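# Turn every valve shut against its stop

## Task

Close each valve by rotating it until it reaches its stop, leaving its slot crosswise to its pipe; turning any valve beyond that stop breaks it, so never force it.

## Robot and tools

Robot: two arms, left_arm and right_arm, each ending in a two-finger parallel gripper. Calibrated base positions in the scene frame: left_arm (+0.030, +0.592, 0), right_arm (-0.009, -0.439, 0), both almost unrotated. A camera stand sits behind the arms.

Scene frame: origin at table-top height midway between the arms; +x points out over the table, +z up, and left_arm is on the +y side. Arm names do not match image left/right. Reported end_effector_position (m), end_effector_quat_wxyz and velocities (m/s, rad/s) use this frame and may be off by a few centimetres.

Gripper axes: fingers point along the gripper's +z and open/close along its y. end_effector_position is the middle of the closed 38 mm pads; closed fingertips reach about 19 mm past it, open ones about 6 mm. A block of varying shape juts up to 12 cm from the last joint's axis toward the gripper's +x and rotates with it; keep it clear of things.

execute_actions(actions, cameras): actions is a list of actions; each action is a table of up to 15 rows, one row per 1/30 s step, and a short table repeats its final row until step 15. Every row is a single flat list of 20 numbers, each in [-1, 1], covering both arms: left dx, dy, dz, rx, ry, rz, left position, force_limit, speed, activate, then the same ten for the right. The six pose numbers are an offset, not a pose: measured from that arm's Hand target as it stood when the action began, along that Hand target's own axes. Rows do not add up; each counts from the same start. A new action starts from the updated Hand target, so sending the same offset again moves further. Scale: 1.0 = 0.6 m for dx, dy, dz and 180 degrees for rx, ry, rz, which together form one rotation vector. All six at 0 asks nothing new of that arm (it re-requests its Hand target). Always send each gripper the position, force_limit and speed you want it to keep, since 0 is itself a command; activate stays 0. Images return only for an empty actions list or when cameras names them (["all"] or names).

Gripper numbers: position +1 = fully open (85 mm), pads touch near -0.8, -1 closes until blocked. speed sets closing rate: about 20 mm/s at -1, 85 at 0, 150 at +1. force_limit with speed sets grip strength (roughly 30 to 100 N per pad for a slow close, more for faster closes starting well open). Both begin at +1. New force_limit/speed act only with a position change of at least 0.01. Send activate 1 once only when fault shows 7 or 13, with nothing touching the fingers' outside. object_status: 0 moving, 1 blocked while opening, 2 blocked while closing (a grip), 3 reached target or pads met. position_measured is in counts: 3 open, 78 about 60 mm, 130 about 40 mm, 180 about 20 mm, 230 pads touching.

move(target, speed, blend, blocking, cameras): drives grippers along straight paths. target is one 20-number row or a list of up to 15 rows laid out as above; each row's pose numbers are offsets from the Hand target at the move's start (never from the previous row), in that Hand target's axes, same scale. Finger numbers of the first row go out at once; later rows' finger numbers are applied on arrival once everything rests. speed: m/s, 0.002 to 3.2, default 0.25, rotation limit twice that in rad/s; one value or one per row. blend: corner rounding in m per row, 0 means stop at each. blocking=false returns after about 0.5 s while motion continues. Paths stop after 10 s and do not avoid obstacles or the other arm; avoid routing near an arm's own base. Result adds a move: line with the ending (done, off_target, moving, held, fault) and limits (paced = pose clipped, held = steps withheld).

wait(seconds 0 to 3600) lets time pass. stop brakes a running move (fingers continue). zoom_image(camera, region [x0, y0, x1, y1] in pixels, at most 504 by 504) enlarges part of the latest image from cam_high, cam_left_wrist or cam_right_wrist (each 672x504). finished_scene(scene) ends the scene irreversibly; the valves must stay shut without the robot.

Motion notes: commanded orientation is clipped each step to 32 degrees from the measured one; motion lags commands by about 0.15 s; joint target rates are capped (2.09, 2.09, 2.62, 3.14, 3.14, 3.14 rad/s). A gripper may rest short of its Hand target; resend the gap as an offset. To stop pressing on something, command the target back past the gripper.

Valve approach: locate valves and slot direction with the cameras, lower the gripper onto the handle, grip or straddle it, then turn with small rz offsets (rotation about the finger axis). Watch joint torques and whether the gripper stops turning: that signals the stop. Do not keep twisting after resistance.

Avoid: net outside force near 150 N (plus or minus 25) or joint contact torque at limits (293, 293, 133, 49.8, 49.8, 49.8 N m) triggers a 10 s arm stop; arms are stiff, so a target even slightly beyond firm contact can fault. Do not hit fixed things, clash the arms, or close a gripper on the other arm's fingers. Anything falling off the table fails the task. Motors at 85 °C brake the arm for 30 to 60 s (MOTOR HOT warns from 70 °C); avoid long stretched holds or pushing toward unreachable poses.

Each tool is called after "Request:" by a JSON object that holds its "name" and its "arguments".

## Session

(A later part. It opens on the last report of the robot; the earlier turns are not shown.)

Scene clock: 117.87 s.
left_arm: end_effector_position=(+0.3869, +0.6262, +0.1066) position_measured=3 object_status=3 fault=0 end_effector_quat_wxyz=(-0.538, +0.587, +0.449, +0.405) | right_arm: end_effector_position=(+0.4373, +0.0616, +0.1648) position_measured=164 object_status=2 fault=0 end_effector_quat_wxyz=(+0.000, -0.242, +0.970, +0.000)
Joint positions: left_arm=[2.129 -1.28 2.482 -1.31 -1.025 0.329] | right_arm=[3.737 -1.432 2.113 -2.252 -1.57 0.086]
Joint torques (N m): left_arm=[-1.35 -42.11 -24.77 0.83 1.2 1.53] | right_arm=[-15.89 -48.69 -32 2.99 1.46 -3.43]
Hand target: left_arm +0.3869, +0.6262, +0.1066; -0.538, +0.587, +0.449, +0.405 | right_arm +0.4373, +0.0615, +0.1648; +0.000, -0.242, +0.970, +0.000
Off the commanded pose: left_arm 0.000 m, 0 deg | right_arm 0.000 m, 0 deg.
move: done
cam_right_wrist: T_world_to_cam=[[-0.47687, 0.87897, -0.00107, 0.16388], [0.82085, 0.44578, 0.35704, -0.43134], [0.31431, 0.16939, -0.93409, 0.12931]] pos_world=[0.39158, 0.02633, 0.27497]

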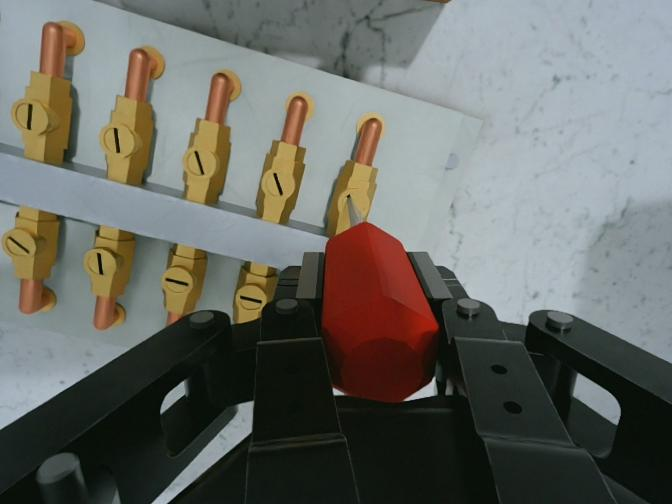

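Request:
{"name": "move", "arguments": {"target": [[0,0,0,0,0,0,1,1,1,0, -0.0003,0.0027,0,0,0,-0.1111,-1,-0.6,-0.7,0],[0,0,0,0,0,0,1,1,1,0, -0.0001,0.0045,0,0,0,-0.1944,-1,-0.6,-0.7,0],[0,0,0,0,0,0,1,1,1,0, 0.0005,0.006,0,0,0,-0.2611,-1,-0.6,-0.7,0]], "speed": [0.25,0.25,0.12], "blend": [0.01,0.005,0]}}

Request:
{"name": "move", "arguments": {"target": [0,0,0,0,0,0,1,1,1,0, 0,0,-0.04,0,0,0,-1,-0.6,-0.7,0], "speed": 0.2, "cameras": ["cam_right_wrist"]}}

Request:
{"name": "zoom_image", "arguments": {"camera": "cam_right_wrist", "region": [325, 170, 375, 220]}}

Scene clock: 121.47 s.
left_arm: end_effector_position=(+0.3869, +0.6262, +0.1066) position_measured=3 object_status=3 fault=0 end_effector_quat_wxyz=(-0.538, +0.587, +0.449, +0.405) | right_arm: end_effector_position=(+0.4354, +0.0646, +0.1648) position_measured=164 object_status=2 fault=0 end_effector_quat_wxyz=(+0.000, -0.609, +0.793, +0.001)
Joint positions: left_arm=[2.129 -1.28 2.482 -1.31 -1.025 0.329] | right_arm=[3.742 -1.43 2.111 -2.252 -1.57 -0.729]
Joint torques (N m): left_arm=[-1.08 -42.7 -25.93 0.04 0.68 0.93] | right_arm=[5.45 -60.7 -30.88 -4.36 1.67 -3.75]
Hand target: left_arm +0.3869, +0.6262, +0.1066; -0.538, +0.587, +0.449, +0.405 | right_arm +0.4353, +0.0646, +0.1648; +0.000, -0.609, +0.793, +0.001
Off the commanded pose: left_arm 0.000 m, 0 deg | right_arm 0.000 m, 0 deg.
move: done

Scene clock: 122.17 s.
left_arm: end_effector_position=(+0.3869, +0.6262, +0.1066) position_measured=3 object_status=3 fault=0 end_effector_quat_wxyz=(-0.538, +0.587, +0.449, +0.405) | right_arm: end_effector_position=(+0.4353, +0.0646, +0.1886) position_measured=164 object_status=2 fault=0 end_effector_quat_wxyz=(+0.000, -0.609, +0.793, +0.001)
Joint positions: left_arm=[2.129 -1.28 2.482 -1.31 -1.025 0.329] | right_arm=[3.742 -1.458 2.091 -2.204 -1.57 -0.729]
Joint torques (N m): left_arm=[-3.26 -38.49 -25.99 0.6 0.41 1.3] | right_arm=[-8.01 -66.36 -51.64 -1.14 2.17 -1.22]
Hand target: left_arm +0.3869, +0.6262, +0.1066; -0.538, +0.587, +0.449, +0.405 | right_arm +0.4354, +0.0645, +0.1888; +0.000, -0.609, +0.793, +0.001
Off the commanded pose: left_arm 0.000 m, 0 deg | right_arm 0.000 m, 0 deg.
move: done
cam_right_wrist: T_world_to_cam=[[-0.96814, 0.25042, -0.00124, 0.41472], [0.23341, 0.90415, 0.35782, -0.21368], [0.09073, 0.34613, -0.93379, 0.23763]] pos_world=[0.42982, 0.0071, 0.29887]

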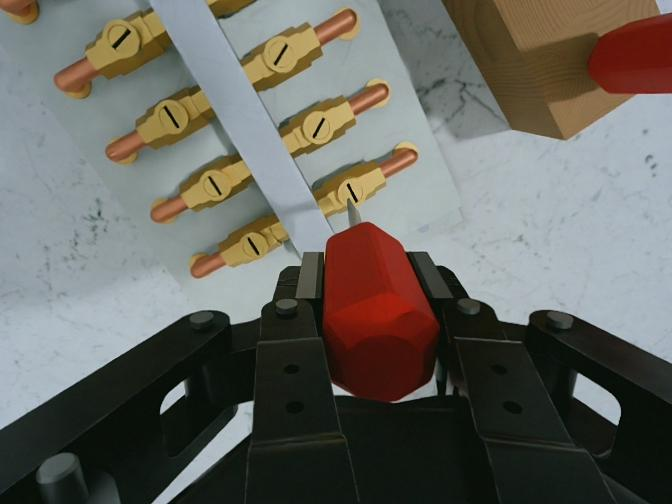

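Scaled by 10.080 from the camera's image (finer frame: 960x720).

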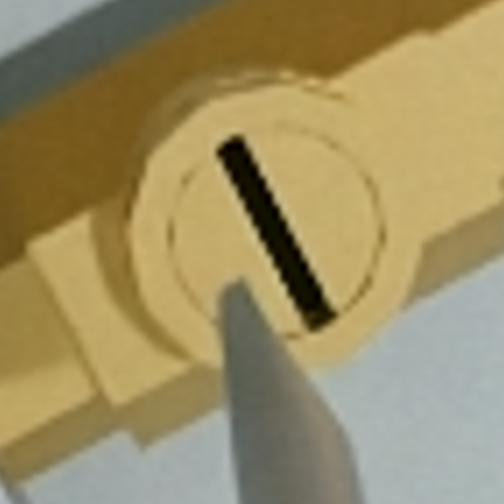

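Request:
{"name": "move", "arguments": {"target": [0,0,0,0,0,0,1,1,1,0, 0.068,-0.034,0,0,0,0.3556,-1,-0.6,-0.7,0], "speed": 0.5, "cameras": ["cam_right_wrist"]}}

Request:
{"name": "zoom_image", "arguments": {"camera": "cam_right_wrist", "region": [325, 170, 375, 220]}}

Scene clock: 124.87 s.
left_arm: end_effector_position=(+0.3869, +0.6262, +0.1066) position_measured=3 object_status=3 fault=0 end_effector_quat_wxyz=(-0.538, +0.587, +0.449, +0.405) | right_arm: end_effector_position=(+0.4445, +0.0199, +0.1887) position_measured=164 object_status=2 fault=0 end_effector_quat_wxyz=(+0.000, -0.096, +0.995, +0.000)
Joint positions: left_arm=[2.129 -1.28 2.482 -1.31 -1.025 0.329] | right_arm=[3.674 -1.5 2.138 -2.209 -1.57 0.32]
Joint torques (N m): left_arm=[-2.62 -42.86 -27.25 0.26 0.68 1.75] | right_arm=[-15.91 -64.26 -36.14 -10.64 -1.9 0.88]
Hand target: left_arm +0.3869, +0.6262, +0.1066; -0.538, +0.587, +0.449, +0.405 | right_arm +0.4445, +0.0199, +0.1887; +0.000, -0.096, +0.995, +0.000
Off the commanded pose: left_arm 0.000 m, 0 deg | right_arm 0.000 m, 0 deg.
move: done
cam_right_wrist: T_world_to_cam=[[-0.19951, 0.9799, -0.00113, 0.07872], [0.91533, 0.18677, 0.35678, -0.46408], [0.34982, 0.07015, -0.93419, 0.14269]] pos_world=[0.39058, -0.00047, 0.29897]

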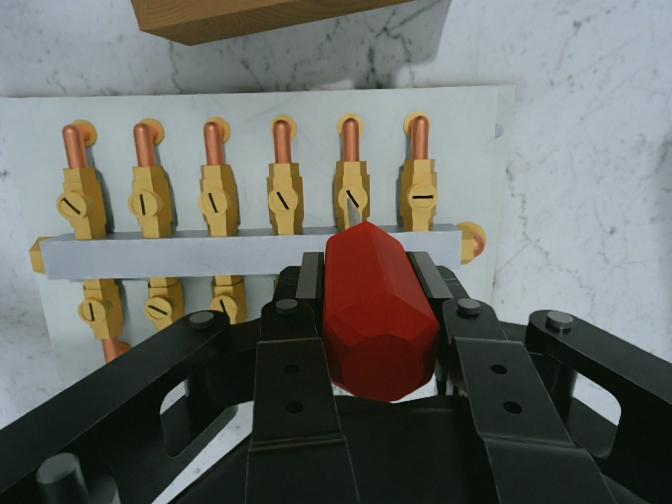

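Scaled by 10.080 from the camera's image (finer frame: 960x720).

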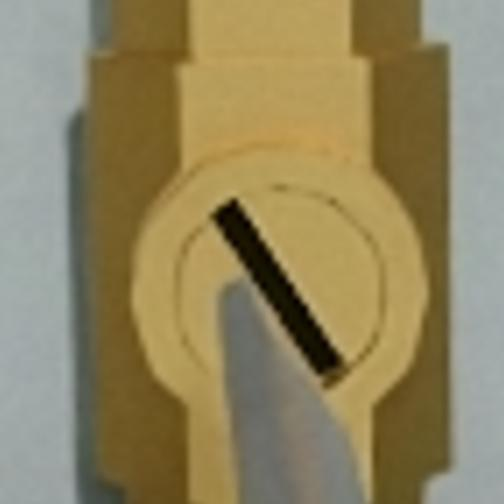

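Request:
{"name": "move", "arguments": {"target": [0,0,0,0,0,0,1,1,1,0, -0.00125,0.0008,0.0312,0,0,0,-1,-0.6,-0.7,0], "speed": 0.12, "cameras": ["cam_right_wrist"]}}

Request:
{"name": "zoom_image", "arguments": {"camera": "cam_right_wrist", "region": [335, 185, 365, 215]}}

Scene clock: 125.77 s.
left_arm: end_effector_position=(+0.3869, +0.6262, +0.1066) position_measured=3 object_status=3 fault=0 end_effector_quat_wxyz=(-0.538, +0.587, +0.449, +0.405) | right_arm: end_effector_position=(+0.4452, +0.0205, +0.1702) position_measured=164 object_status=2 fault=0 end_effector_quat_wxyz=(+0.000, -0.096, +0.995, +0.000)
Joint positions: left_arm=[2.129 -1.28 2.482 -1.31 -1.025 0.329] | right_arm=[3.675 -1.476 2.153 -2.247 -1.57 0.32]
Joint torques (N m): left_arm=[-4.39 -41.47 -25.01 0.03 0.19 1.45] | right_arm=[10.96 -44.16 -34.47 -10.09 -2.09 0.83]
Hand target: left_arm +0.3869, +0.6262, +0.1066; -0.538, +0.587, +0.449, +0.405 | right_arm +0.4452, +0.0205, +0.1700; +0.000, -0.096, +0.995, +0.000
Off the commanded pose: left_arm 0.000 m, 0 deg | right_arm 0.000 m, 0 deg.
move: done
cam_right_wrist: T_world_to_cam=[[-0.19919, 0.97996, -0.00111, 0.078], [0.9154, 0.18647, 0.35676, -0.45819], [0.34982, 0.07005, -0.93419, 0.12515]] pos_world=[0.39118, 0.00023, 0.28047]

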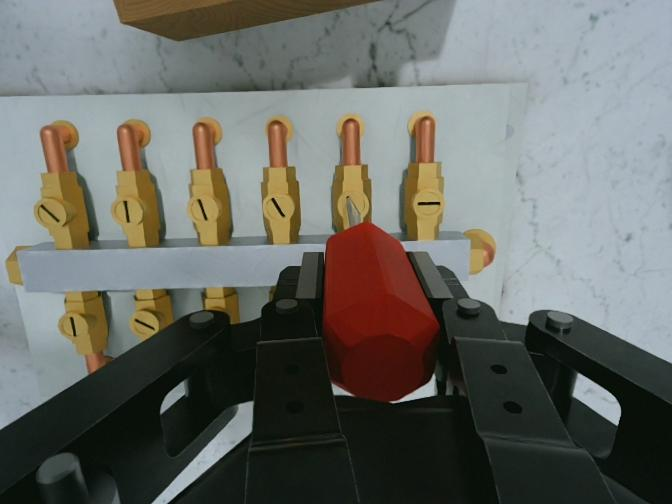

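Scaled by 16.800 from the camera's image (finer frame: 960x720).

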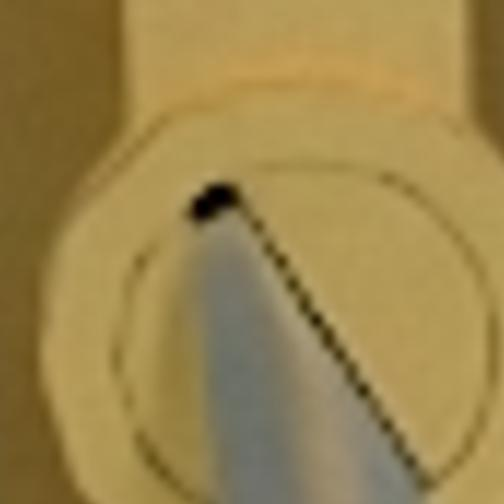

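Request:
{"name": "move", "arguments": {"target": [[0,0,0,0,0,0,1,1,1,0, -0.0016,0,0.0015,0,0,0,-1,-0.6,-0.7,0],[0,0,0,0,0,0,1,1,1,0, -0.0016,0,0.0072,0,0,0,-1,-0.6,-0.7,0]], "speed": 0.05, "cameras": ["cam_right_wrist"]}}

Request:
{"name": "zoom_image", "arguments": {"camera": "cam_right_wrist", "region": [335, 185, 365, 215]}}

Scene clock: 126.67 s.
left_arm: end_effector_position=(+0.3869, +0.6262, +0.1066) position_measured=3 object_status=3 fault=0 end_effector_quat_wxyz=(-0.538, +0.587, +0.449, +0.405) | right_arm: end_effector_position=(+0.4464, +0.0208, +0.1662) position_measured=164 object_status=2 fault=0 end_effector_quat_wxyz=(+0.000, -0.096, +0.995, +0.001)
Joint positions: left_arm=[2.129 -1.28 2.482 -1.31 -1.025 0.329] | right_arm=[3.674 -1.47 2.155 -2.256 -1.57 0.32]
Joint torques (N m): left_arm=[-7.56 -42.13 -26.34 0.29 0.48 1.56] | right_arm=[-7.46 14.97 13.48 2.4 1.95 -2.54]
Hand target: left_arm +0.3869, +0.6262, +0.1066; -0.538, +0.587, +0.449, +0.405 | right_arm +0.4461, +0.0207, +0.1657; +0.000, -0.096, +0.995, +0.000
Off the commanded pose: left_arm 0.000 m, 0 deg | right_arm 0.001 m, 0 deg.
move: done
cam_right_wrist: T_world_to_cam=[[-0.19915, 0.97997, -0.00103, 0.078], [0.91513, 0.18635, 0.3575, -0.45796], [0.35053, 0.07025, -0.93391, 0.12053]] pos_world=[0.39238, 0.00043, 0.27637]

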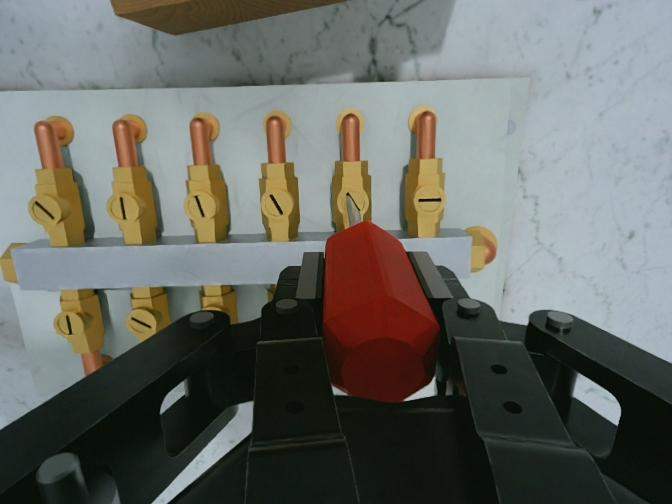

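Scaled by 16.800 from the camera's image (finer frame: 960x720).

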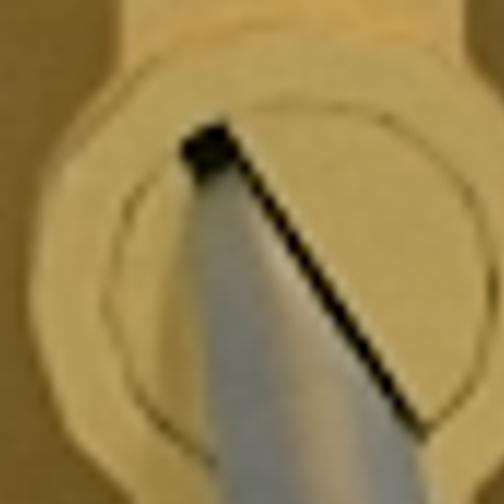

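Request:
{"name": "move", "arguments": {"target": [[0,0,0,0,0,0,1,1,1,0, 0,0,-0.004,0,0,0,-1,-0.6,-0.7,0],[0,0,0,0,0,0,1,1,1,0, 0.0003,0.0005,-0.004,0,0,0,-1,-0.6,-0.7,0],[0,0,0,0,0,0,1,1,1,0, 0.0003,0.0005,0.0007,0,0,0,-1,-0.6,-0.7,0]], "speed": 0.05, "cameras": ["cam_right_wrist"]}}

Request:
{"name": "zoom_image", "arguments": {"camera": "cam_right_wrist", "region": [335, 185, 365, 215]}}

Scene clock: 127.67 s.
left_arm: end_effector_position=(+0.3869, +0.6262, +0.1066) position_measured=3 object_status=3 fault=0 end_effector_quat_wxyz=(-0.538, +0.587, +0.449, +0.405) | right_arm: end_effector_position=(+0.4462, +0.0210, +0.1658) position_measured=164 object_status=2 fault=0 end_effector_quat_wxyz=(+0.000, -0.096, +0.995, +0.001)
Joint positions: left_arm=[2.129 -1.28 2.482 -1.31 -1.025 0.329] | right_arm=[3.675 -1.47 2.155 -2.257 -1.57 0.32]
Joint torques (N m): left_arm=[-2.24 -42.52 -27.26 0.63 1.04 1.47] | right_arm=[12.89 -0.51 -0.2 -1.54 -0.19 0.53]
Hand target: left_arm +0.3869, +0.6262, +0.1066; -0.538, +0.587, +0.449, +0.405 | right_arm +0.4459, +0.0209, +0.1653; +0.000, -0.096, +0.995, +0.000
Off the commanded pose: left_arm 0.000 m, 0 deg | right_arm 0.001 m, 0 deg.
move: done
cam_right_wrist: T_world_to_cam=[[-0.19911, 0.97998, -0.00091, 0.0776], [0.91514, 0.18627, 0.35751, -0.45764], [0.35052, 0.07035, -0.93391, 0.12034]] pos_world=[0.39208, 0.00073, 0.27607]

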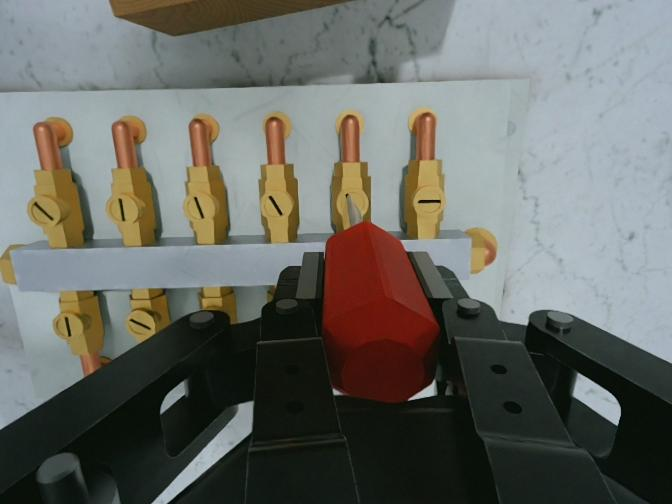

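Scaled by 16.800 from the camera's image (finer frame: 960x720).

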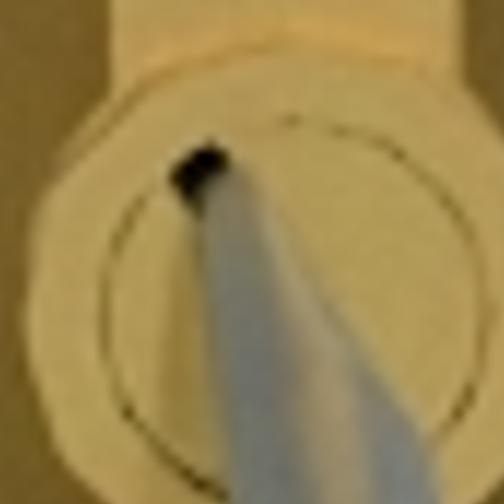

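Request:
{"name": "move", "arguments": {"target": [[0,0,0,0,0,0,1,1,1,0, 0,0,-0.004,0,0,0,-1,-0.6,-0.7,0],[0,0,0,0,0,0,1,1,1,0, 0,-0.0004,-0.004,0,0,0,-1,-0.6,-0.7,0],[0,0,0,0,0,0,1,1,1,0, 0,-0.0004,0.0005,0,0,0,-1,-0.6,-0.7,0]], "speed": 0.05, "cameras": ["cam_right_wrist"]}}

Request:
{"name": "zoom_image", "arguments": {"camera": "cam_right_wrist", "region": [335, 185, 365, 215]}}

Scene clock: 128.70 s.
left_arm: end_effector_position=(+0.3869, +0.6262, +0.1066) position_measured=3 object_status=3 fault=0 end_effector_quat_wxyz=(-0.538, +0.587, +0.449, +0.405) | right_arm: end_effector_position=(+0.4462, +0.0208, +0.1655) position_measured=164 object_status=2 fault=0 end_effector_quat_wxyz=(+0.000, -0.096, +0.995, +0.001)
Joint positions: left_arm=[2.129 -1.28 2.482 -1.31 -1.025 0.329] | right_arm=[3.674 -1.469 2.156 -2.258 -1.57 0.32]
Joint torques (N m): left_arm=[-2.29 -39.56 -25.6 -0.31 -0.2 1.66] | right_arm=[-13.87 1.5 2.26 -1 2.43 -2.55]
Hand target: left_arm +0.3869, +0.6262, +0.1066; -0.538, +0.587, +0.449, +0.405 | right_arm +0.4459, +0.0207, +0.1650; +0.000, -0.096, +0.995, +0.000
Off the commanded pose: left_arm 0.000 m, 0 deg | right_arm 0.001 m, 0 deg.
move: done
cam_right_wrist: T_world_to_cam=[[-0.1991, 0.97998, -0.00091, 0.07781], [0.91515, 0.18626, 0.35751, -0.45756], [0.35052, 0.07035, -0.93391, 0.11994]] pos_world=[0.39218, 0.00053, 0.27567]

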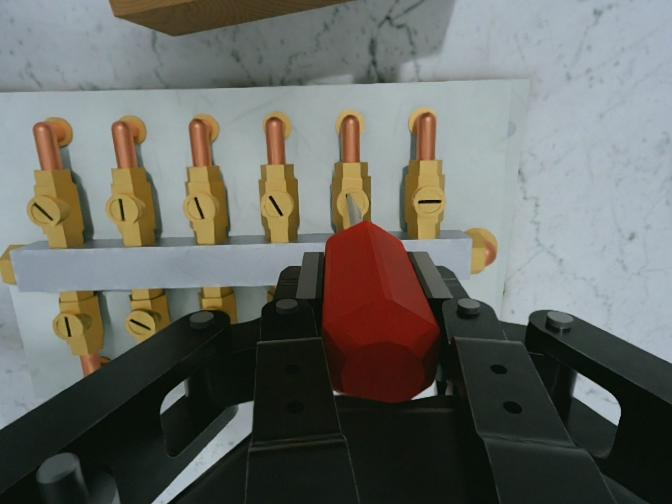

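Scaled by 16.800 from the camera's image (finer frame: 960x720).

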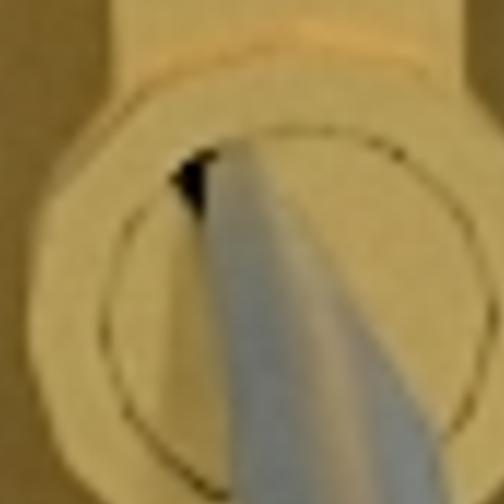

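Request:
{"name": "move", "arguments": {"target": [0,0,0,0,0,0,1,1,1,0, 0,0,-0.0075,0,0,0,-1,-0.6,-0.7,0], "speed": 0.1}}

Request:
{"name": "move", "arguments": {"target": [0,0,0,0,0,0,1,1,1,0, 0,0,0,0,0,0,-0.97,0.8,-1,0], "speed": 0.1, "cameras": ["cam_right_wrist"]}}

Request:
{"name": "zoom_image", "arguments": {"camera": "cam_right_wrist", "region": [335, 180, 365, 210]}}

Scene clock: 129.50 s.
left_arm: end_effector_position=(+0.3869, +0.6262, +0.1066) position_measured=3 object_status=3 fault=0 end_effector_quat_wxyz=(-0.538, +0.587, +0.449, +0.405) | right_arm: end_effector_position=(+0.4459, +0.0207, +0.1693) position_measured=164 object_status=2 fault=0 end_effector_quat_wxyz=(+0.000, -0.096, +0.995, +0.000)
Joint positions: left_arm=[2.129 -1.28 2.482 -1.31 -1.025 0.329] | right_arm=[3.674 -1.474 2.152 -2.249 -1.57 0.32]
Joint torques (N m): left_arm=[-2.09 -43.21 -25.48 0.63 0.34 0.92] | right_arm=[-6.32 -64.93 -51.08 -0.92 2.01 -2.43]
Hand target: left_arm +0.3869, +0.6262, +0.1066; -0.538, +0.587, +0.449, +0.405 | right_arm +0.4459, +0.0207, +0.1695; +0.000, -0.096, +0.995, +0.000
Off the commanded pose: left_arm 0.000 m, 0 deg | right_arm 0.000 m, 0 deg.
move: done

Scene clock: 130.00 s.
left_arm: end_effector_position=(+0.3869, +0.6262, +0.1066) position_measured=3 object_status=3 fault=0 end_effector_quat_wxyz=(-0.538, +0.587, +0.449, +0.405) | right_arm: end_effector_position=(+0.4459, +0.0207, +0.1695) position_measured=165 object_status=2 fault=0 end_effector_quat_wxyz=(+0.000, -0.096, +0.995, +0.000)
Joint positions: left_arm=[2.129 -1.28 2.482 -1.31 -1.025 0.329] | right_arm=[3.674 -1.474 2.152 -2.248 -1.57 0.32]
Joint torques (N m): left_arm=[-1.92 -45.47 -25.99 0.34 1.23 1.48] | right_arm=[-2.54 -64.06 -50.46 -0.89 2.15 -2.64]
Hand target: left_arm +0.3869, +0.6262, +0.1066; -0.538, +0.587, +0.449, +0.405 | right_arm +0.4459, +0.0207, +0.1695; +0.000, -0.096, +0.995, +0.000
Off the commanded pose: left_arm 0.000 m, 0 deg | right_arm 0.000 m, 0 deg.
move: done
cam_right_wrist: T_world_to_cam=[[-0.19919, 0.97996, -0.00111, 0.07796], [0.9154, 0.18647, 0.35676, -0.4587], [0.34982, 0.07005, -0.93419, 0.1242]] pos_world=[0.39198, 0.00043, 0.27977]

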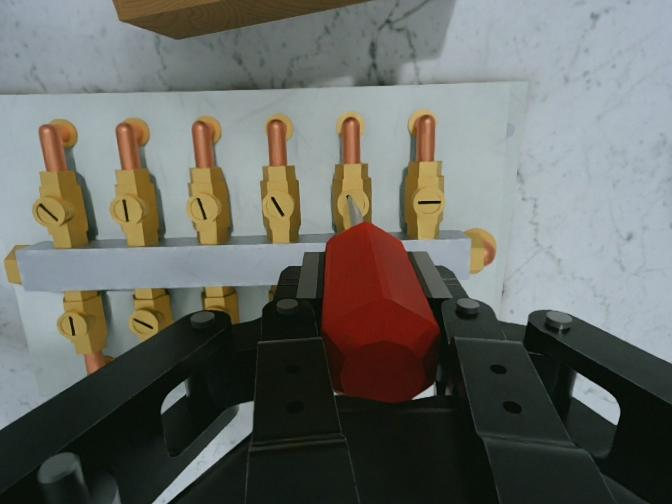

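Scaled by 16.800 from the camera's image (finer frame: 960x720).

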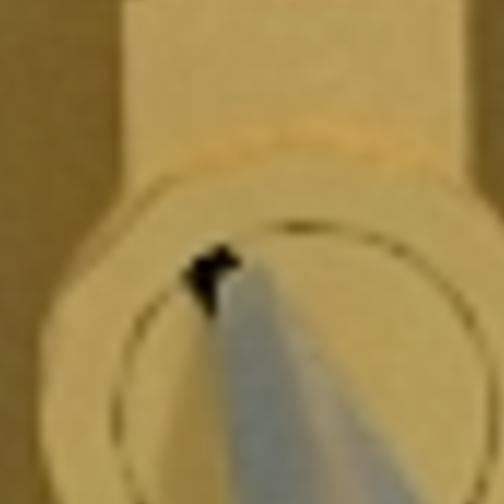

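Request:
{"name": "move", "arguments": {"target": [0,0,0,0,0,0,1,1,1,0, -0.0026,-0.0016,0.0042,0,0,0,-0.97,0.8,-1,0], "speed": 0.06, "cameras": ["cam_right_wrist"]}}

Request:
{"name": "zoom_image", "arguments": {"camera": "cam_right_wrist", "region": [335, 180, 365, 210]}}

Scene clock: 130.80 s.
left_arm: end_effector_position=(+0.3869, +0.6262, +0.1066) position_measured=3 object_status=3 fault=0 end_effector_quat_wxyz=(-0.538, +0.587, +0.449, +0.405) | right_arm: end_effector_position=(+0.4476, +0.0201, +0.1670) position_measured=165 object_status=2 fault=0 end_effector_quat_wxyz=(+0.000, -0.096, +0.995, +0.000)
Joint positions: left_arm=[2.129 -1.28 2.482 -1.31 -1.025 0.329] | right_arm=[3.672 -1.47 2.153 -2.253 -1.57 0.318]
Joint torques (N m): left_arm=[-1.74 -41.38 -25.14 -0.07 0.31 1.16] | right_arm=[-15.68 -38.76 -34.33 -11.11 1.56 -2.66]
Hand target: left_arm +0.3869, +0.6262, +0.1066; -0.538, +0.587, +0.449, +0.405 | right_arm +0.4476, +0.0201, +0.1669; +0.000, -0.096, +0.995, +0.000
Off the commanded pose: left_arm 0.000 m, 0 deg | right_arm 0.000 m, 0 deg.
move: done
cam_right_wrist: T_world_to_cam=[[-0.19919, 0.97996, -0.00111, 0.07889], [0.9154, 0.18647, 0.35676, -0.45926], [0.34982, 0.07005, -0.93419, 0.12132]] pos_world=[0.39368, -0.00017, 0.27727]

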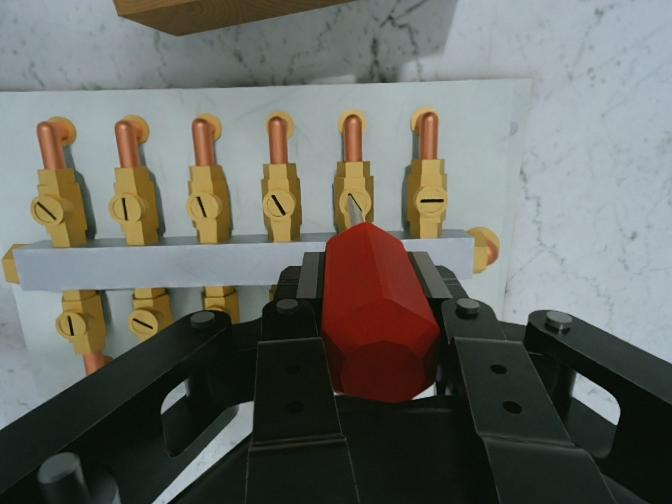

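Scaled by 16.800 from the camera's image (finer frame: 960x720).

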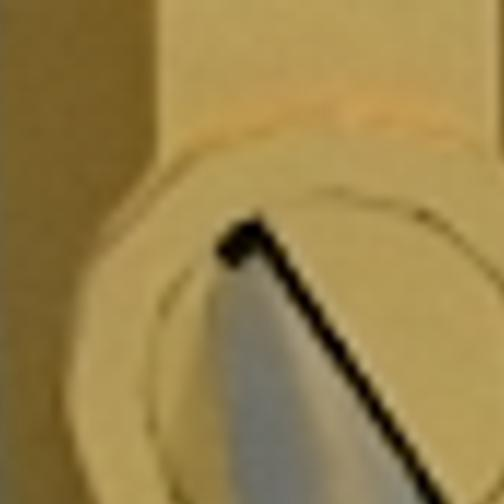

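Request:
{"name": "move", "arguments": {"target": [0,0,0,0,0,0,1,1,1,0, -0.0004,0,0.0037,0,0,0,-0.97,0.8,-1,0], "speed": 0.04, "cameras": ["cam_right_wrist"]}}

Request:
{"name": "zoom_image", "arguments": {"camera": "cam_right_wrist", "region": [335, 180, 365, 210]}}

Scene clock: 131.43 s.
left_arm: end_effector_position=(+0.3869, +0.6262, +0.1066) position_measured=3 object_status=3 fault=0 end_effector_quat_wxyz=(-0.538, +0.587, +0.449, +0.405) | right_arm: end_effector_position=(+0.4478, +0.0201, +0.1647) position_measured=165 object_status=2 fault=0 end_effector_quat_wxyz=(+0.000, -0.096, +0.995, +0.000)
Joint positions: left_arm=[2.129 -1.28 2.482 -1.31 -1.025 0.329] | right_arm=[3.672 -1.467 2.155 -2.258 -1.57 0.318]
Joint torques (N m): left_arm=[-4.5 -40.32 -25.57 1 0.23 1.26] | right_arm=[-13.78 -40.6 -41.3 -12.04 -0.59 -2.9]
Hand target: left_arm +0.3869, +0.6262, +0.1066; -0.538, +0.587, +0.449, +0.405 | right_arm +0.4479, +0.0201, +0.1647; +0.000, -0.096, +0.995, +0.000
Off the commanded pose: left_arm 0.000 m, 0 deg | right_arm 0.000 m, 0 deg.
move: done
cam_right_wrist: T_world_to_cam=[[-0.19919, 0.97996, -0.00109, 0.07892], [0.91543, 0.18647, 0.35668, -0.45861], [0.34973, 0.07005, -0.93423, 0.11914]] pos_world=[0.39388, -0.00017, 0.27497]

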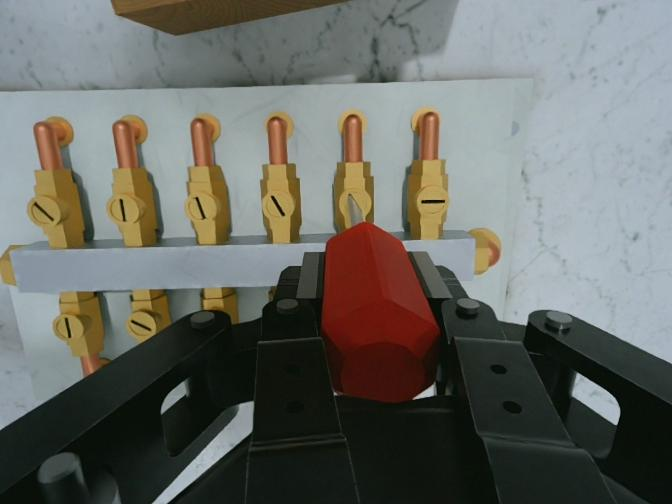

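Scaled by 16.800 from the camera's image (finer frame: 960x720).

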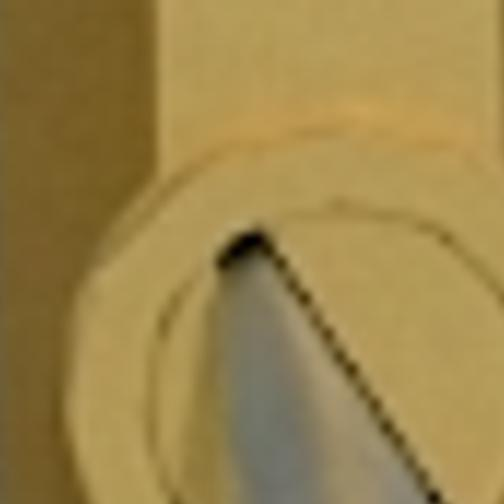

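Request:
{"name": "move", "arguments": {"target": [[0,0,0,0,0,0,1,1,1,0, 0,0,0.0022,0,0,0,-0.97,0.8,-1,0],[0,0,0,0,0,0,1,1,1,0, -0.0003,0.0015,0.0022,0,0,-0.05,-0.97,0.8,-1,0]], "speed": [0.04,0.15], "cameras": ["cam_right_wrist"]}}

Request:
{"name": "zoom_image", "arguments": {"camera": "cam_right_wrist", "region": [335, 180, 365, 210]}}

Scene clock: 132.83 s.
left_arm: end_effector_position=(+0.3869, +0.6262, +0.1066) position_measured=3 object_status=3 fault=0 end_effector_quat_wxyz=(-0.538, +0.587, +0.449, +0.405) | right_arm: end_effector_position=(+0.4479, +0.0210, +0.1634) position_measured=165 object_status=2 fault=0 end_effector_quat_wxyz=(+0.000, -0.174, +0.985, +0.000)
Joint positions: left_arm=[2.129 -1.28 2.482 -1.31 -1.025 0.329] | right_arm=[3.673 -1.465 2.154 -2.261 -1.57 0.162]
Joint torques (N m): left_arm=[-1.7 -40.26 -27.63 0.45 0.52 0.92] | right_arm=[0.86 -29.65 -42.48 -0.56 1.55 -3]
Hand target: left_arm +0.3869, +0.6262, +0.1066; -0.538, +0.587, +0.449, +0.405 | right_arm +0.4479, +0.0210, +0.1634; +0.000, -0.174, +0.985, +0.000
Off the commanded pose: left_arm 0.000 m, 0 deg | right_arm 0.000 m, 0 deg.
move: done
cam_right_wrist: T_world_to_cam=[[-0.34967, 0.93687, -0.00107, 0.14631], [0.87501, 0.32699, 0.35697, -0.44325], [0.33478, 0.12389, -0.93412, 0.12341]] pos_world=[0.3977, -0.00743, 0.27367]

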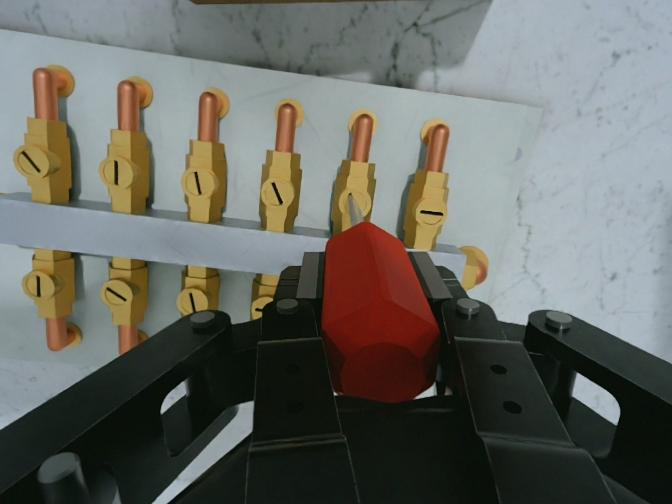

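Scaled by 16.800 from the camera's image (finer frame: 960x720).

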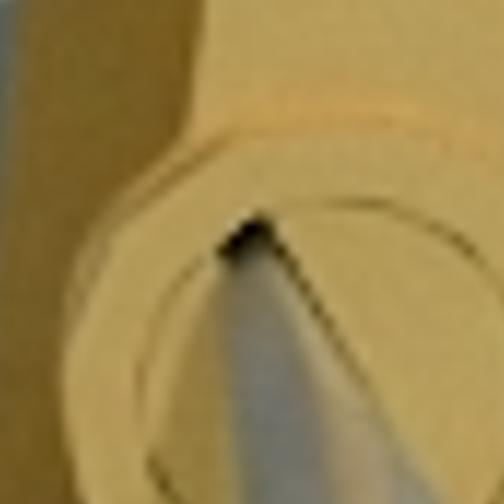

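Request:
{"name": "move", "arguments": {"target": [0,0,0,0,0,0,1,1,1,0, 0,0.0035,0,0,0,-0.1111,-0.97,0.8,-1,0], "speed": 0.2, "cameras": ["cam_right_wrist"]}}

Request:
{"name": "zoom_image", "arguments": {"camera": "cam_right_wrist", "region": [335, 180, 365, 210]}}

Scene clock: 134.53 s.
left_arm: end_effector_position=(+0.3869, +0.6262, +0.1066) position_measured=3 object_status=3 fault=0 end_effector_quat_wxyz=(-0.538, +0.587, +0.449, +0.405) | right_arm: end_effector_position=(+0.4471, +0.0230, +0.1634) position_measured=165 object_status=2 fault=0 end_effector_quat_wxyz=(+0.000, -0.342, +0.940, +0.001)
Joint positions: left_arm=[2.129 -1.28 2.482 -1.31 -1.025 0.329] | right_arm=[3.677 -1.463 2.153 -2.26 -1.57 -0.183]
Joint torques (N m): left_arm=[-3.37 -41.4 -26.31 1.16 0.09 1.59] | right_arm=[-6.06 -29.06 -41.53 -1.01 3.05 -3.1]
Hand target: left_arm +0.3869, +0.6262, +0.1066; -0.538, +0.587, +0.449, +0.405 | right_arm +0.4472, +0.0230, +0.1634; +0.000, -0.342, +0.940, +0.001
Off the commanded pose: left_arm 0.000 m, 0 deg | right_arm 0.000 m, 0 deg.
move: done
cam_right_wrist: T_world_to_cam=[[-0.6491, 0.7607, -0.00107, 0.28216], [0.71024, 0.60654, 0.35731, -0.37615], [0.27245, 0.23117, -0.93399, 0.14879]] pos_world=[0.40977, -0.02089, 0.27367]

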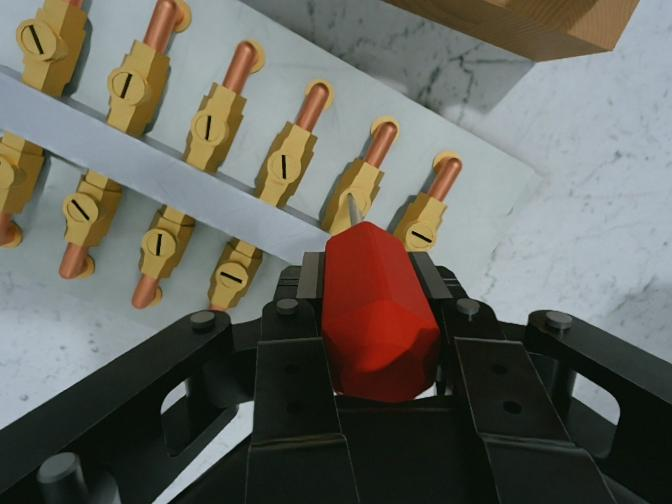

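Scaled by 16.800 from the camera's image (finer frame: 960x720).

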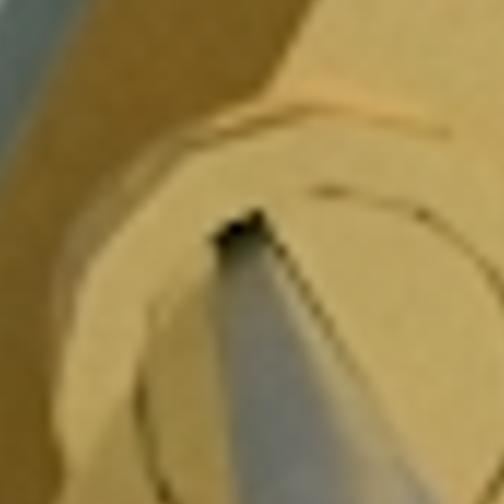

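Request:
{"name": "move", "arguments": {"target": [[0,0,0,0,0,0,1,1,1,0, -0.0001,0.0038,0,0,0,-0.1111,-0.97,0.8,-1,0],[0,0,0,0,0,0,1,1,1,0, 0.0007,0.0065,0,0,0,-0.1944,-0.97,0.8,-1,0]], "speed": [0.25,0.15], "blend": [0.01,0]}}

Request:
{"name": "move", "arguments": {"target": [0,0,0,0,0,0,1,1,1,0, 0,0,-0.0333,0,0,0,-0.97,0.8,-1,0], "speed": 0.2, "cameras": ["cam_right_wrist"]}}

Request:
{"name": "zoom_image", "arguments": {"camera": "cam_right_wrist", "region": [325, 170, 375, 220]}}

Scene clock: 137.00 s.
left_arm: end_effector_position=(+0.3869, +0.6262, +0.1066) position_measured=3 object_status=3 fault=0 end_effector_quat_wxyz=(-0.538, +0.587, +0.449, +0.405) | right_arm: end_effector_position=(+0.4443, +0.0257, +0.1634) position_measured=165 object_status=2 fault=0 end_effector_quat_wxyz=(+0.000, -0.609, +0.793, +0.001)
Joint positions: left_arm=[2.129 -1.28 2.482 -1.31 -1.025 0.329] | right_arm=[3.683 -1.463 2.153 -2.26 -1.57 -0.788]
Joint torques (N m): left_arm=[-3.11 -43.88 -27.47 0.24 0.69 1.39] | right_arm=[8.14 -51.46 -22.07 -5 3.3 -3.89]
Hand target: left_arm +0.3869, +0.6262, +0.1066; -0.538, +0.587, +0.449, +0.405 | right_arm +0.4443, +0.0257, +0.1634; +0.000, -0.609, +0.793, +0.001
Off the commanded pose: left_arm 0.000 m, 0 deg | right_arm 0.000 m, 0 deg.
move: done

Scene clock: 137.67 s.
left_arm: end_effector_position=(+0.3869, +0.6262, +0.1066) position_measured=3 object_status=3 fault=0 end_effector_quat_wxyz=(-0.538, +0.587, +0.449, +0.405) | right_arm: end_effector_position=(+0.4443, +0.0257, +0.1832) position_measured=165 object_status=2 fault=0 end_effector_quat_wxyz=(+0.000, -0.609, +0.793, +0.001)
Joint positions: left_arm=[2.129 -1.28 2.482 -1.31 -1.025 0.329] | right_arm=[3.683 -1.487 2.136 -2.219 -1.57 -0.789]
Joint torques (N m): left_arm=[-1.61 -46.02 -24.67 0.05 0.2 1.1] | right_arm=[-14.42 -63.64 -52.35 -1.1 -2.17 -0.38]
Hand target: left_arm +0.3869, +0.6262, +0.1066; -0.538, +0.587, +0.449, +0.405 | right_arm +0.4443, +0.0257, +0.1834; +0.000, -0.609, +0.793, +0.001
Off the commanded pose: left_arm 0.000 m, 0 deg | right_arm 0.000 m, 0 deg.
move: done
cam_right_wrist: T_world_to_cam=[[-0.96808, 0.25065, -0.00126, 0.43316], [0.23362, 0.90409, 0.35784, -0.17875], [0.09083, 0.34613, -0.93378, 0.24509]] pos_world=[0.43882, -0.0318, 0.29337]

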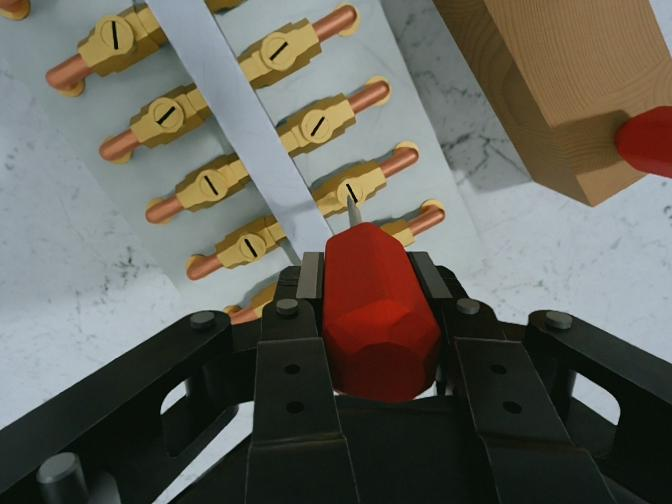

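Scaled by 10.080 from the camera's image (finer frame: 960x720).

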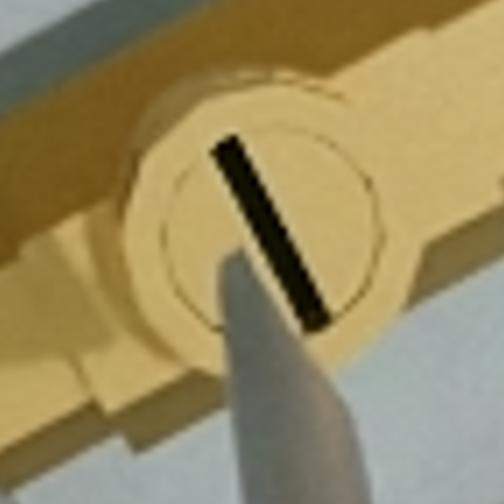

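Request:
{"name": "move", "arguments": {"target": [0,0,0,0,0,0,1,1,1,0, 0.0689,-0.041,0,0,0,0.3833,-0.97,0.8,-1,0], "speed": 0.5, "cameras": ["cam_right_wrist"]}}

Request:
{"name": "zoom_image", "arguments": {"camera": "cam_right_wrist", "region": [325, 170, 375, 220]}}

Scene clock: 140.03 s.
left_arm: end_effector_position=(+0.3869, +0.6262, +0.1066) position_measured=3 object_status=3 fault=0 end_effector_quat_wxyz=(-0.538, +0.587, +0.449, +0.405) | right_arm: end_effector_position=(+0.4574, -0.0206, +0.1833) position_measured=165 object_status=2 fault=0 end_effector_quat_wxyz=(+0.000, -0.053, +0.999, +0.000)
Joint positions: left_arm=[2.129 -1.28 2.482 -1.31 -1.025 0.329] | right_arm=[3.606 -1.524 2.175 -2.222 -1.57 0.338]
Joint torques (N m): left_arm=[-3.17 -41.01 -26.53 0.54 0.63 1.38] | right_arm=[-16.69 -60.28 -35.2 -10.36 -1.93 0.88]
Hand target: left_arm +0.3869, +0.6262, +0.1066; -0.538, +0.587, +0.449, +0.405 | right_arm +0.4574, -0.0206, +0.1833; +0.000, -0.053, +0.999, +0.000
Off the commanded pose: left_arm 0.000 m, 0 deg | right_arm 0.000 m, 0 deg.
move: done
cam_right_wrist: T_world_to_cam=[[-0.11327, 0.99356, -0.00117, 0.08176], [0.92816, 0.10623, 0.35671, -0.47395], [0.35453, 0.03932, -0.93422, 0.13317]] pos_world=[0.40195, -0.03612, 0.29357]

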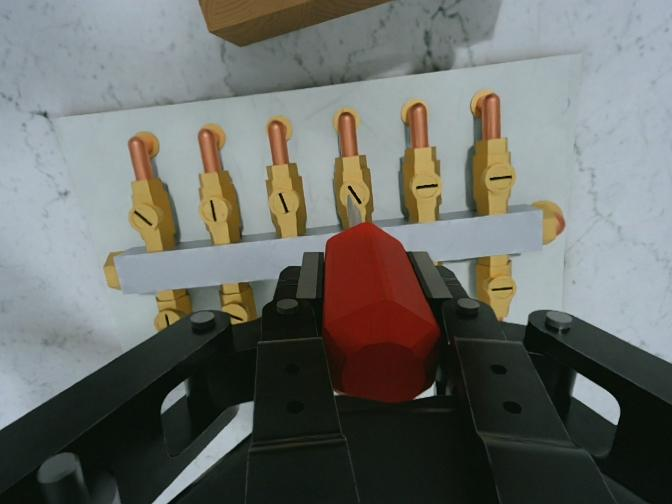

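Scaled by 10.080 from the camera's image (finer frame: 960x720).

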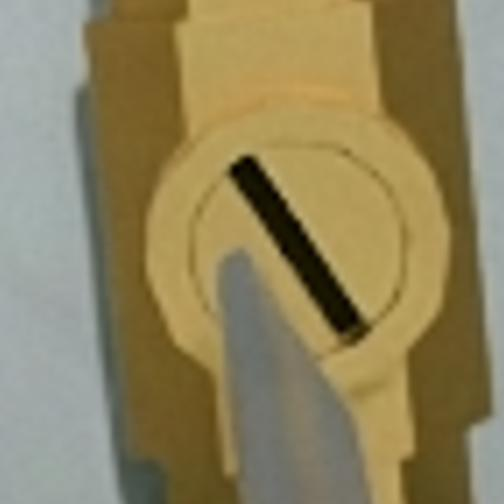

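Request:
{"name": "move", "arguments": {"target": [0,0,0,0,0,0,1,1,1,0, 0.0004,0.0017,0.0273,0,0,-0.005,-0.97,0.8,-1,0], "speed": 0.12, "cameras": ["cam_right_wrist"]}}

Request:
{"name": "zoom_image", "arguments": {"camera": "cam_right_wrist", "region": [335, 180, 365, 210]}}

Scene clock: 141.03 s.
left_arm: end_effector_position=(+0.3869, +0.6262, +0.1066) position_measured=3 object_status=3 fault=0 end_effector_quat_wxyz=(-0.538, +0.587, +0.449, +0.405) | right_arm: end_effector_position=(+0.4571, -0.0196, +0.1671) position_measured=165 object_status=2 fault=0 end_effector_quat_wxyz=(+0.000, -0.060, +0.998, +0.000)
Joint positions: left_arm=[2.129 -1.28 2.482 -1.31 -1.025 0.329] | right_arm=[3.608 -1.503 2.189 -2.257 -1.57 0.325]
Joint torques (N m): left_arm=[-2.22 -43.93 -27.49 0.62 -0.08 0.91] | right_arm=[12.11 -36.9 -34.31 -10.39 -1.51 -2.93]
Hand target: left_arm +0.3869, +0.6262, +0.1066; -0.538, +0.587, +0.449, +0.405 | right_arm +0.4571, -0.0196, +0.1670; +0.000, -0.061, +0.998, +0.000
Off the commanded pose: left_arm 0.000 m, 0 deg | right_arm 0.000 m, 0 deg.
move: done
cam_right_wrist: T_world_to_cam=[[-0.12835, 0.99173, -0.00113, 0.08757], [0.92642, 0.12031, 0.35674, -0.46689], [0.35393, 0.04474, -0.9342, 0.1185]] pos_world=[0.40184, -0.03598, 0.27737]

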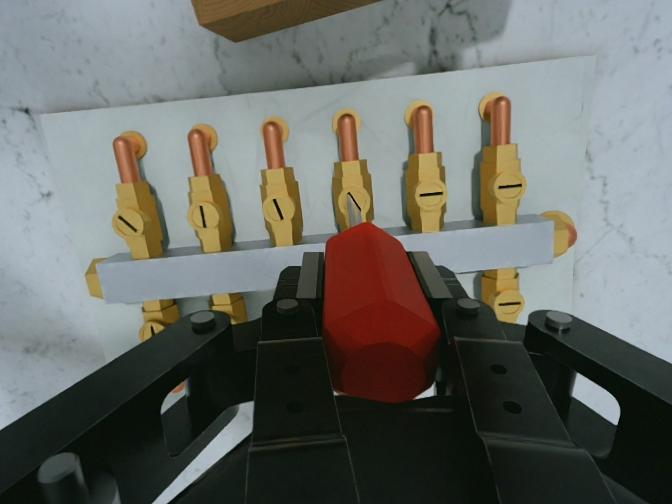

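Scaled by 16.800 from the camera's image (finer frame: 960x720).

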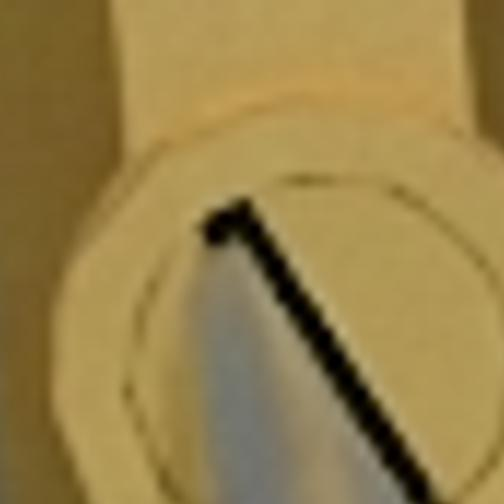

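Request:
{"name": "move", "arguments": {"target": [[0,0,0,0,0,0,1,1,1,0, -0.0004,0.0005,0,0,0,0,-0.97,0.8,-1,0],[0,0,0,0,0,0,1,1,1,0, -0.0004,0.0005,0.0062,0,0,0,-0.97,0.8,-1,0],[0,0,0,0,0,0,1,1,1,0, -0.0007,0.002,0.0062,0,0,-0.05,-0.97,0.8,-1,0]], "speed": [0.04,0.04,0.15], "cameras": ["cam_right_wrist"]}}

Request:
{"name": "zoom_image", "arguments": {"camera": "cam_right_wrist", "region": [335, 180, 365, 210]}}

Scene clock: 142.83 s.
left_arm: end_effector_position=(+0.3869, +0.6262, +0.1066) position_measured=3 object_status=3 fault=0 end_effector_quat_wxyz=(-0.538, +0.587, +0.449, +0.405) | right_arm: end_effector_position=(+0.4573, -0.0183, +0.1632) position_measured=165 object_status=2 fault=0 end_effector_quat_wxyz=(+0.000, -0.139, +0.990, +0.000)
Joint positions: left_arm=[2.129 -1.28 2.482 -1.31 -1.025 0.329] | right_arm=[3.609 -1.496 2.191 -2.265 -1.57 0.17]
Joint torques (N m): left_arm=[-2.84 -46.11 -27.35 0.08 0.75 1.29] | right_arm=[19.63 33.44 14.94 17.71 9.04 -2.41]
Hand target: left_arm +0.3869, +0.6262, +0.1066; -0.538, +0.587, +0.449, +0.405 | right_arm +0.4573, -0.0183, +0.1632; +0.000, -0.139, +0.990, +0.000
Off the commanded pose: left_arm 0.000 m, 0 deg | right_arm 0.000 m, 0 deg.
move: done
cam_right_wrist: T_world_to_cam=[[-0.28176, 0.95948, -0.00119, 0.1559], [0.89619, 0.26362, 0.35687, -0.44944], [0.34272, 0.09949, -0.93415, 0.12085]] pos_world=[0.40529, -0.04313, 0.27347]

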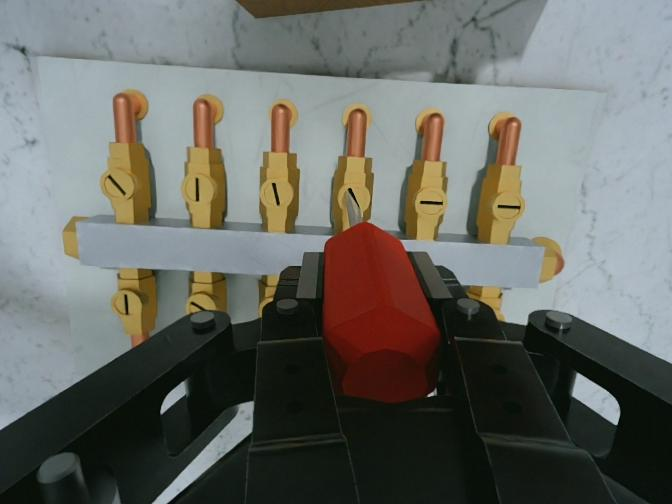

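Scaled by 16.800 from the camera's image (finer frame: 960x720).

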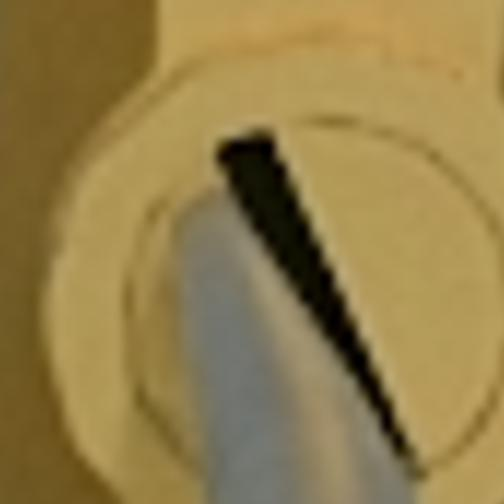

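Request:
{"name": "move", "arguments": {"target": [[0,0,0,0,0,0,1,1,1,0, 0,0,-0.0065,0,0,0,-0.97,0.8,-1,0],[0,0,0,0,0,0,1,1,1,0, 0.0003,-0.0015,-0.0065,0,0,0.05,-0.97,0.8,-1,0]], "speed": 0.15, "cameras": ["cam_right_wrist"]}}

Request:
{"name": "zoom_image", "arguments": {"camera": "cam_right_wrist", "region": [335, 180, 365, 210]}}

Scene clock: 144.47 s.
left_arm: end_effector_position=(+0.3869, +0.6262, +0.1066) position_measured=3 object_status=3 fault=0 end_effector_quat_wxyz=(-0.538, +0.587, +0.449, +0.405) | right_arm: end_effector_position=(+0.4574, -0.0193, +0.1671) position_measured=165 object_status=2 fault=0 end_effector_quat_wxyz=(+0.000, -0.061, +0.998, +0.000)
Joint positions: left_arm=[2.129 -1.28 2.482 -1.31 -1.025 0.329] | right_arm=[3.608 -1.502 2.188 -2.257 -1.57 0.325]
Joint torques (N m): left_arm=[-3.82 -44.23 -26.6 0.27 0.41 1.4] | right_arm=[-10.67 -62.11 -34.47 -4.17 -1.99 0.97]
Hand target: left_arm +0.3869, +0.6262, +0.1066; -0.538, +0.587, +0.449, +0.405 | right_arm +0.4574, -0.0193, +0.1671; +0.000, -0.061, +0.998, +0.000
Off the commanded pose: left_arm 0.000 m, 0 deg | right_arm 0.000 m, 0 deg.
move: done
cam_right_wrist: T_world_to_cam=[[-0.12887, 0.99166, -0.00121, 0.08753], [0.92639, 0.12082, 0.35667, -0.46715], [0.35384, 0.04484, -0.93423, 0.11843]] pos_world=[0.40214, -0.03567, 0.27737]

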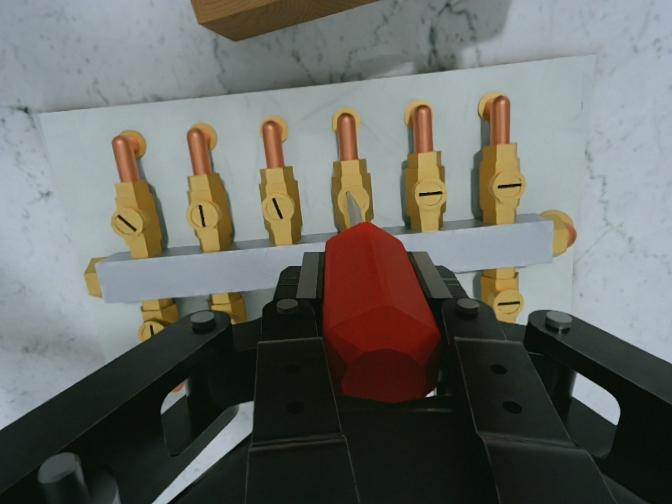

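Scaled by 16.800 from the camera's image (finer frame: 960x720).

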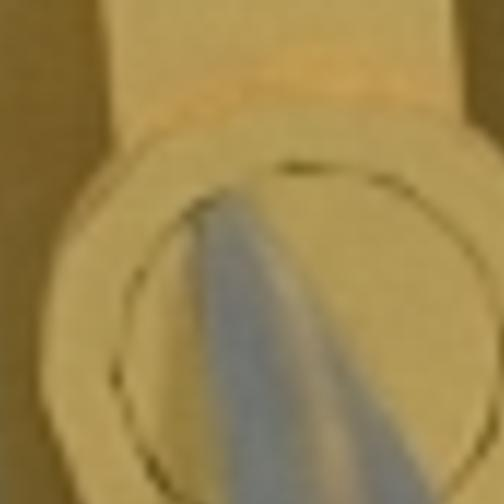

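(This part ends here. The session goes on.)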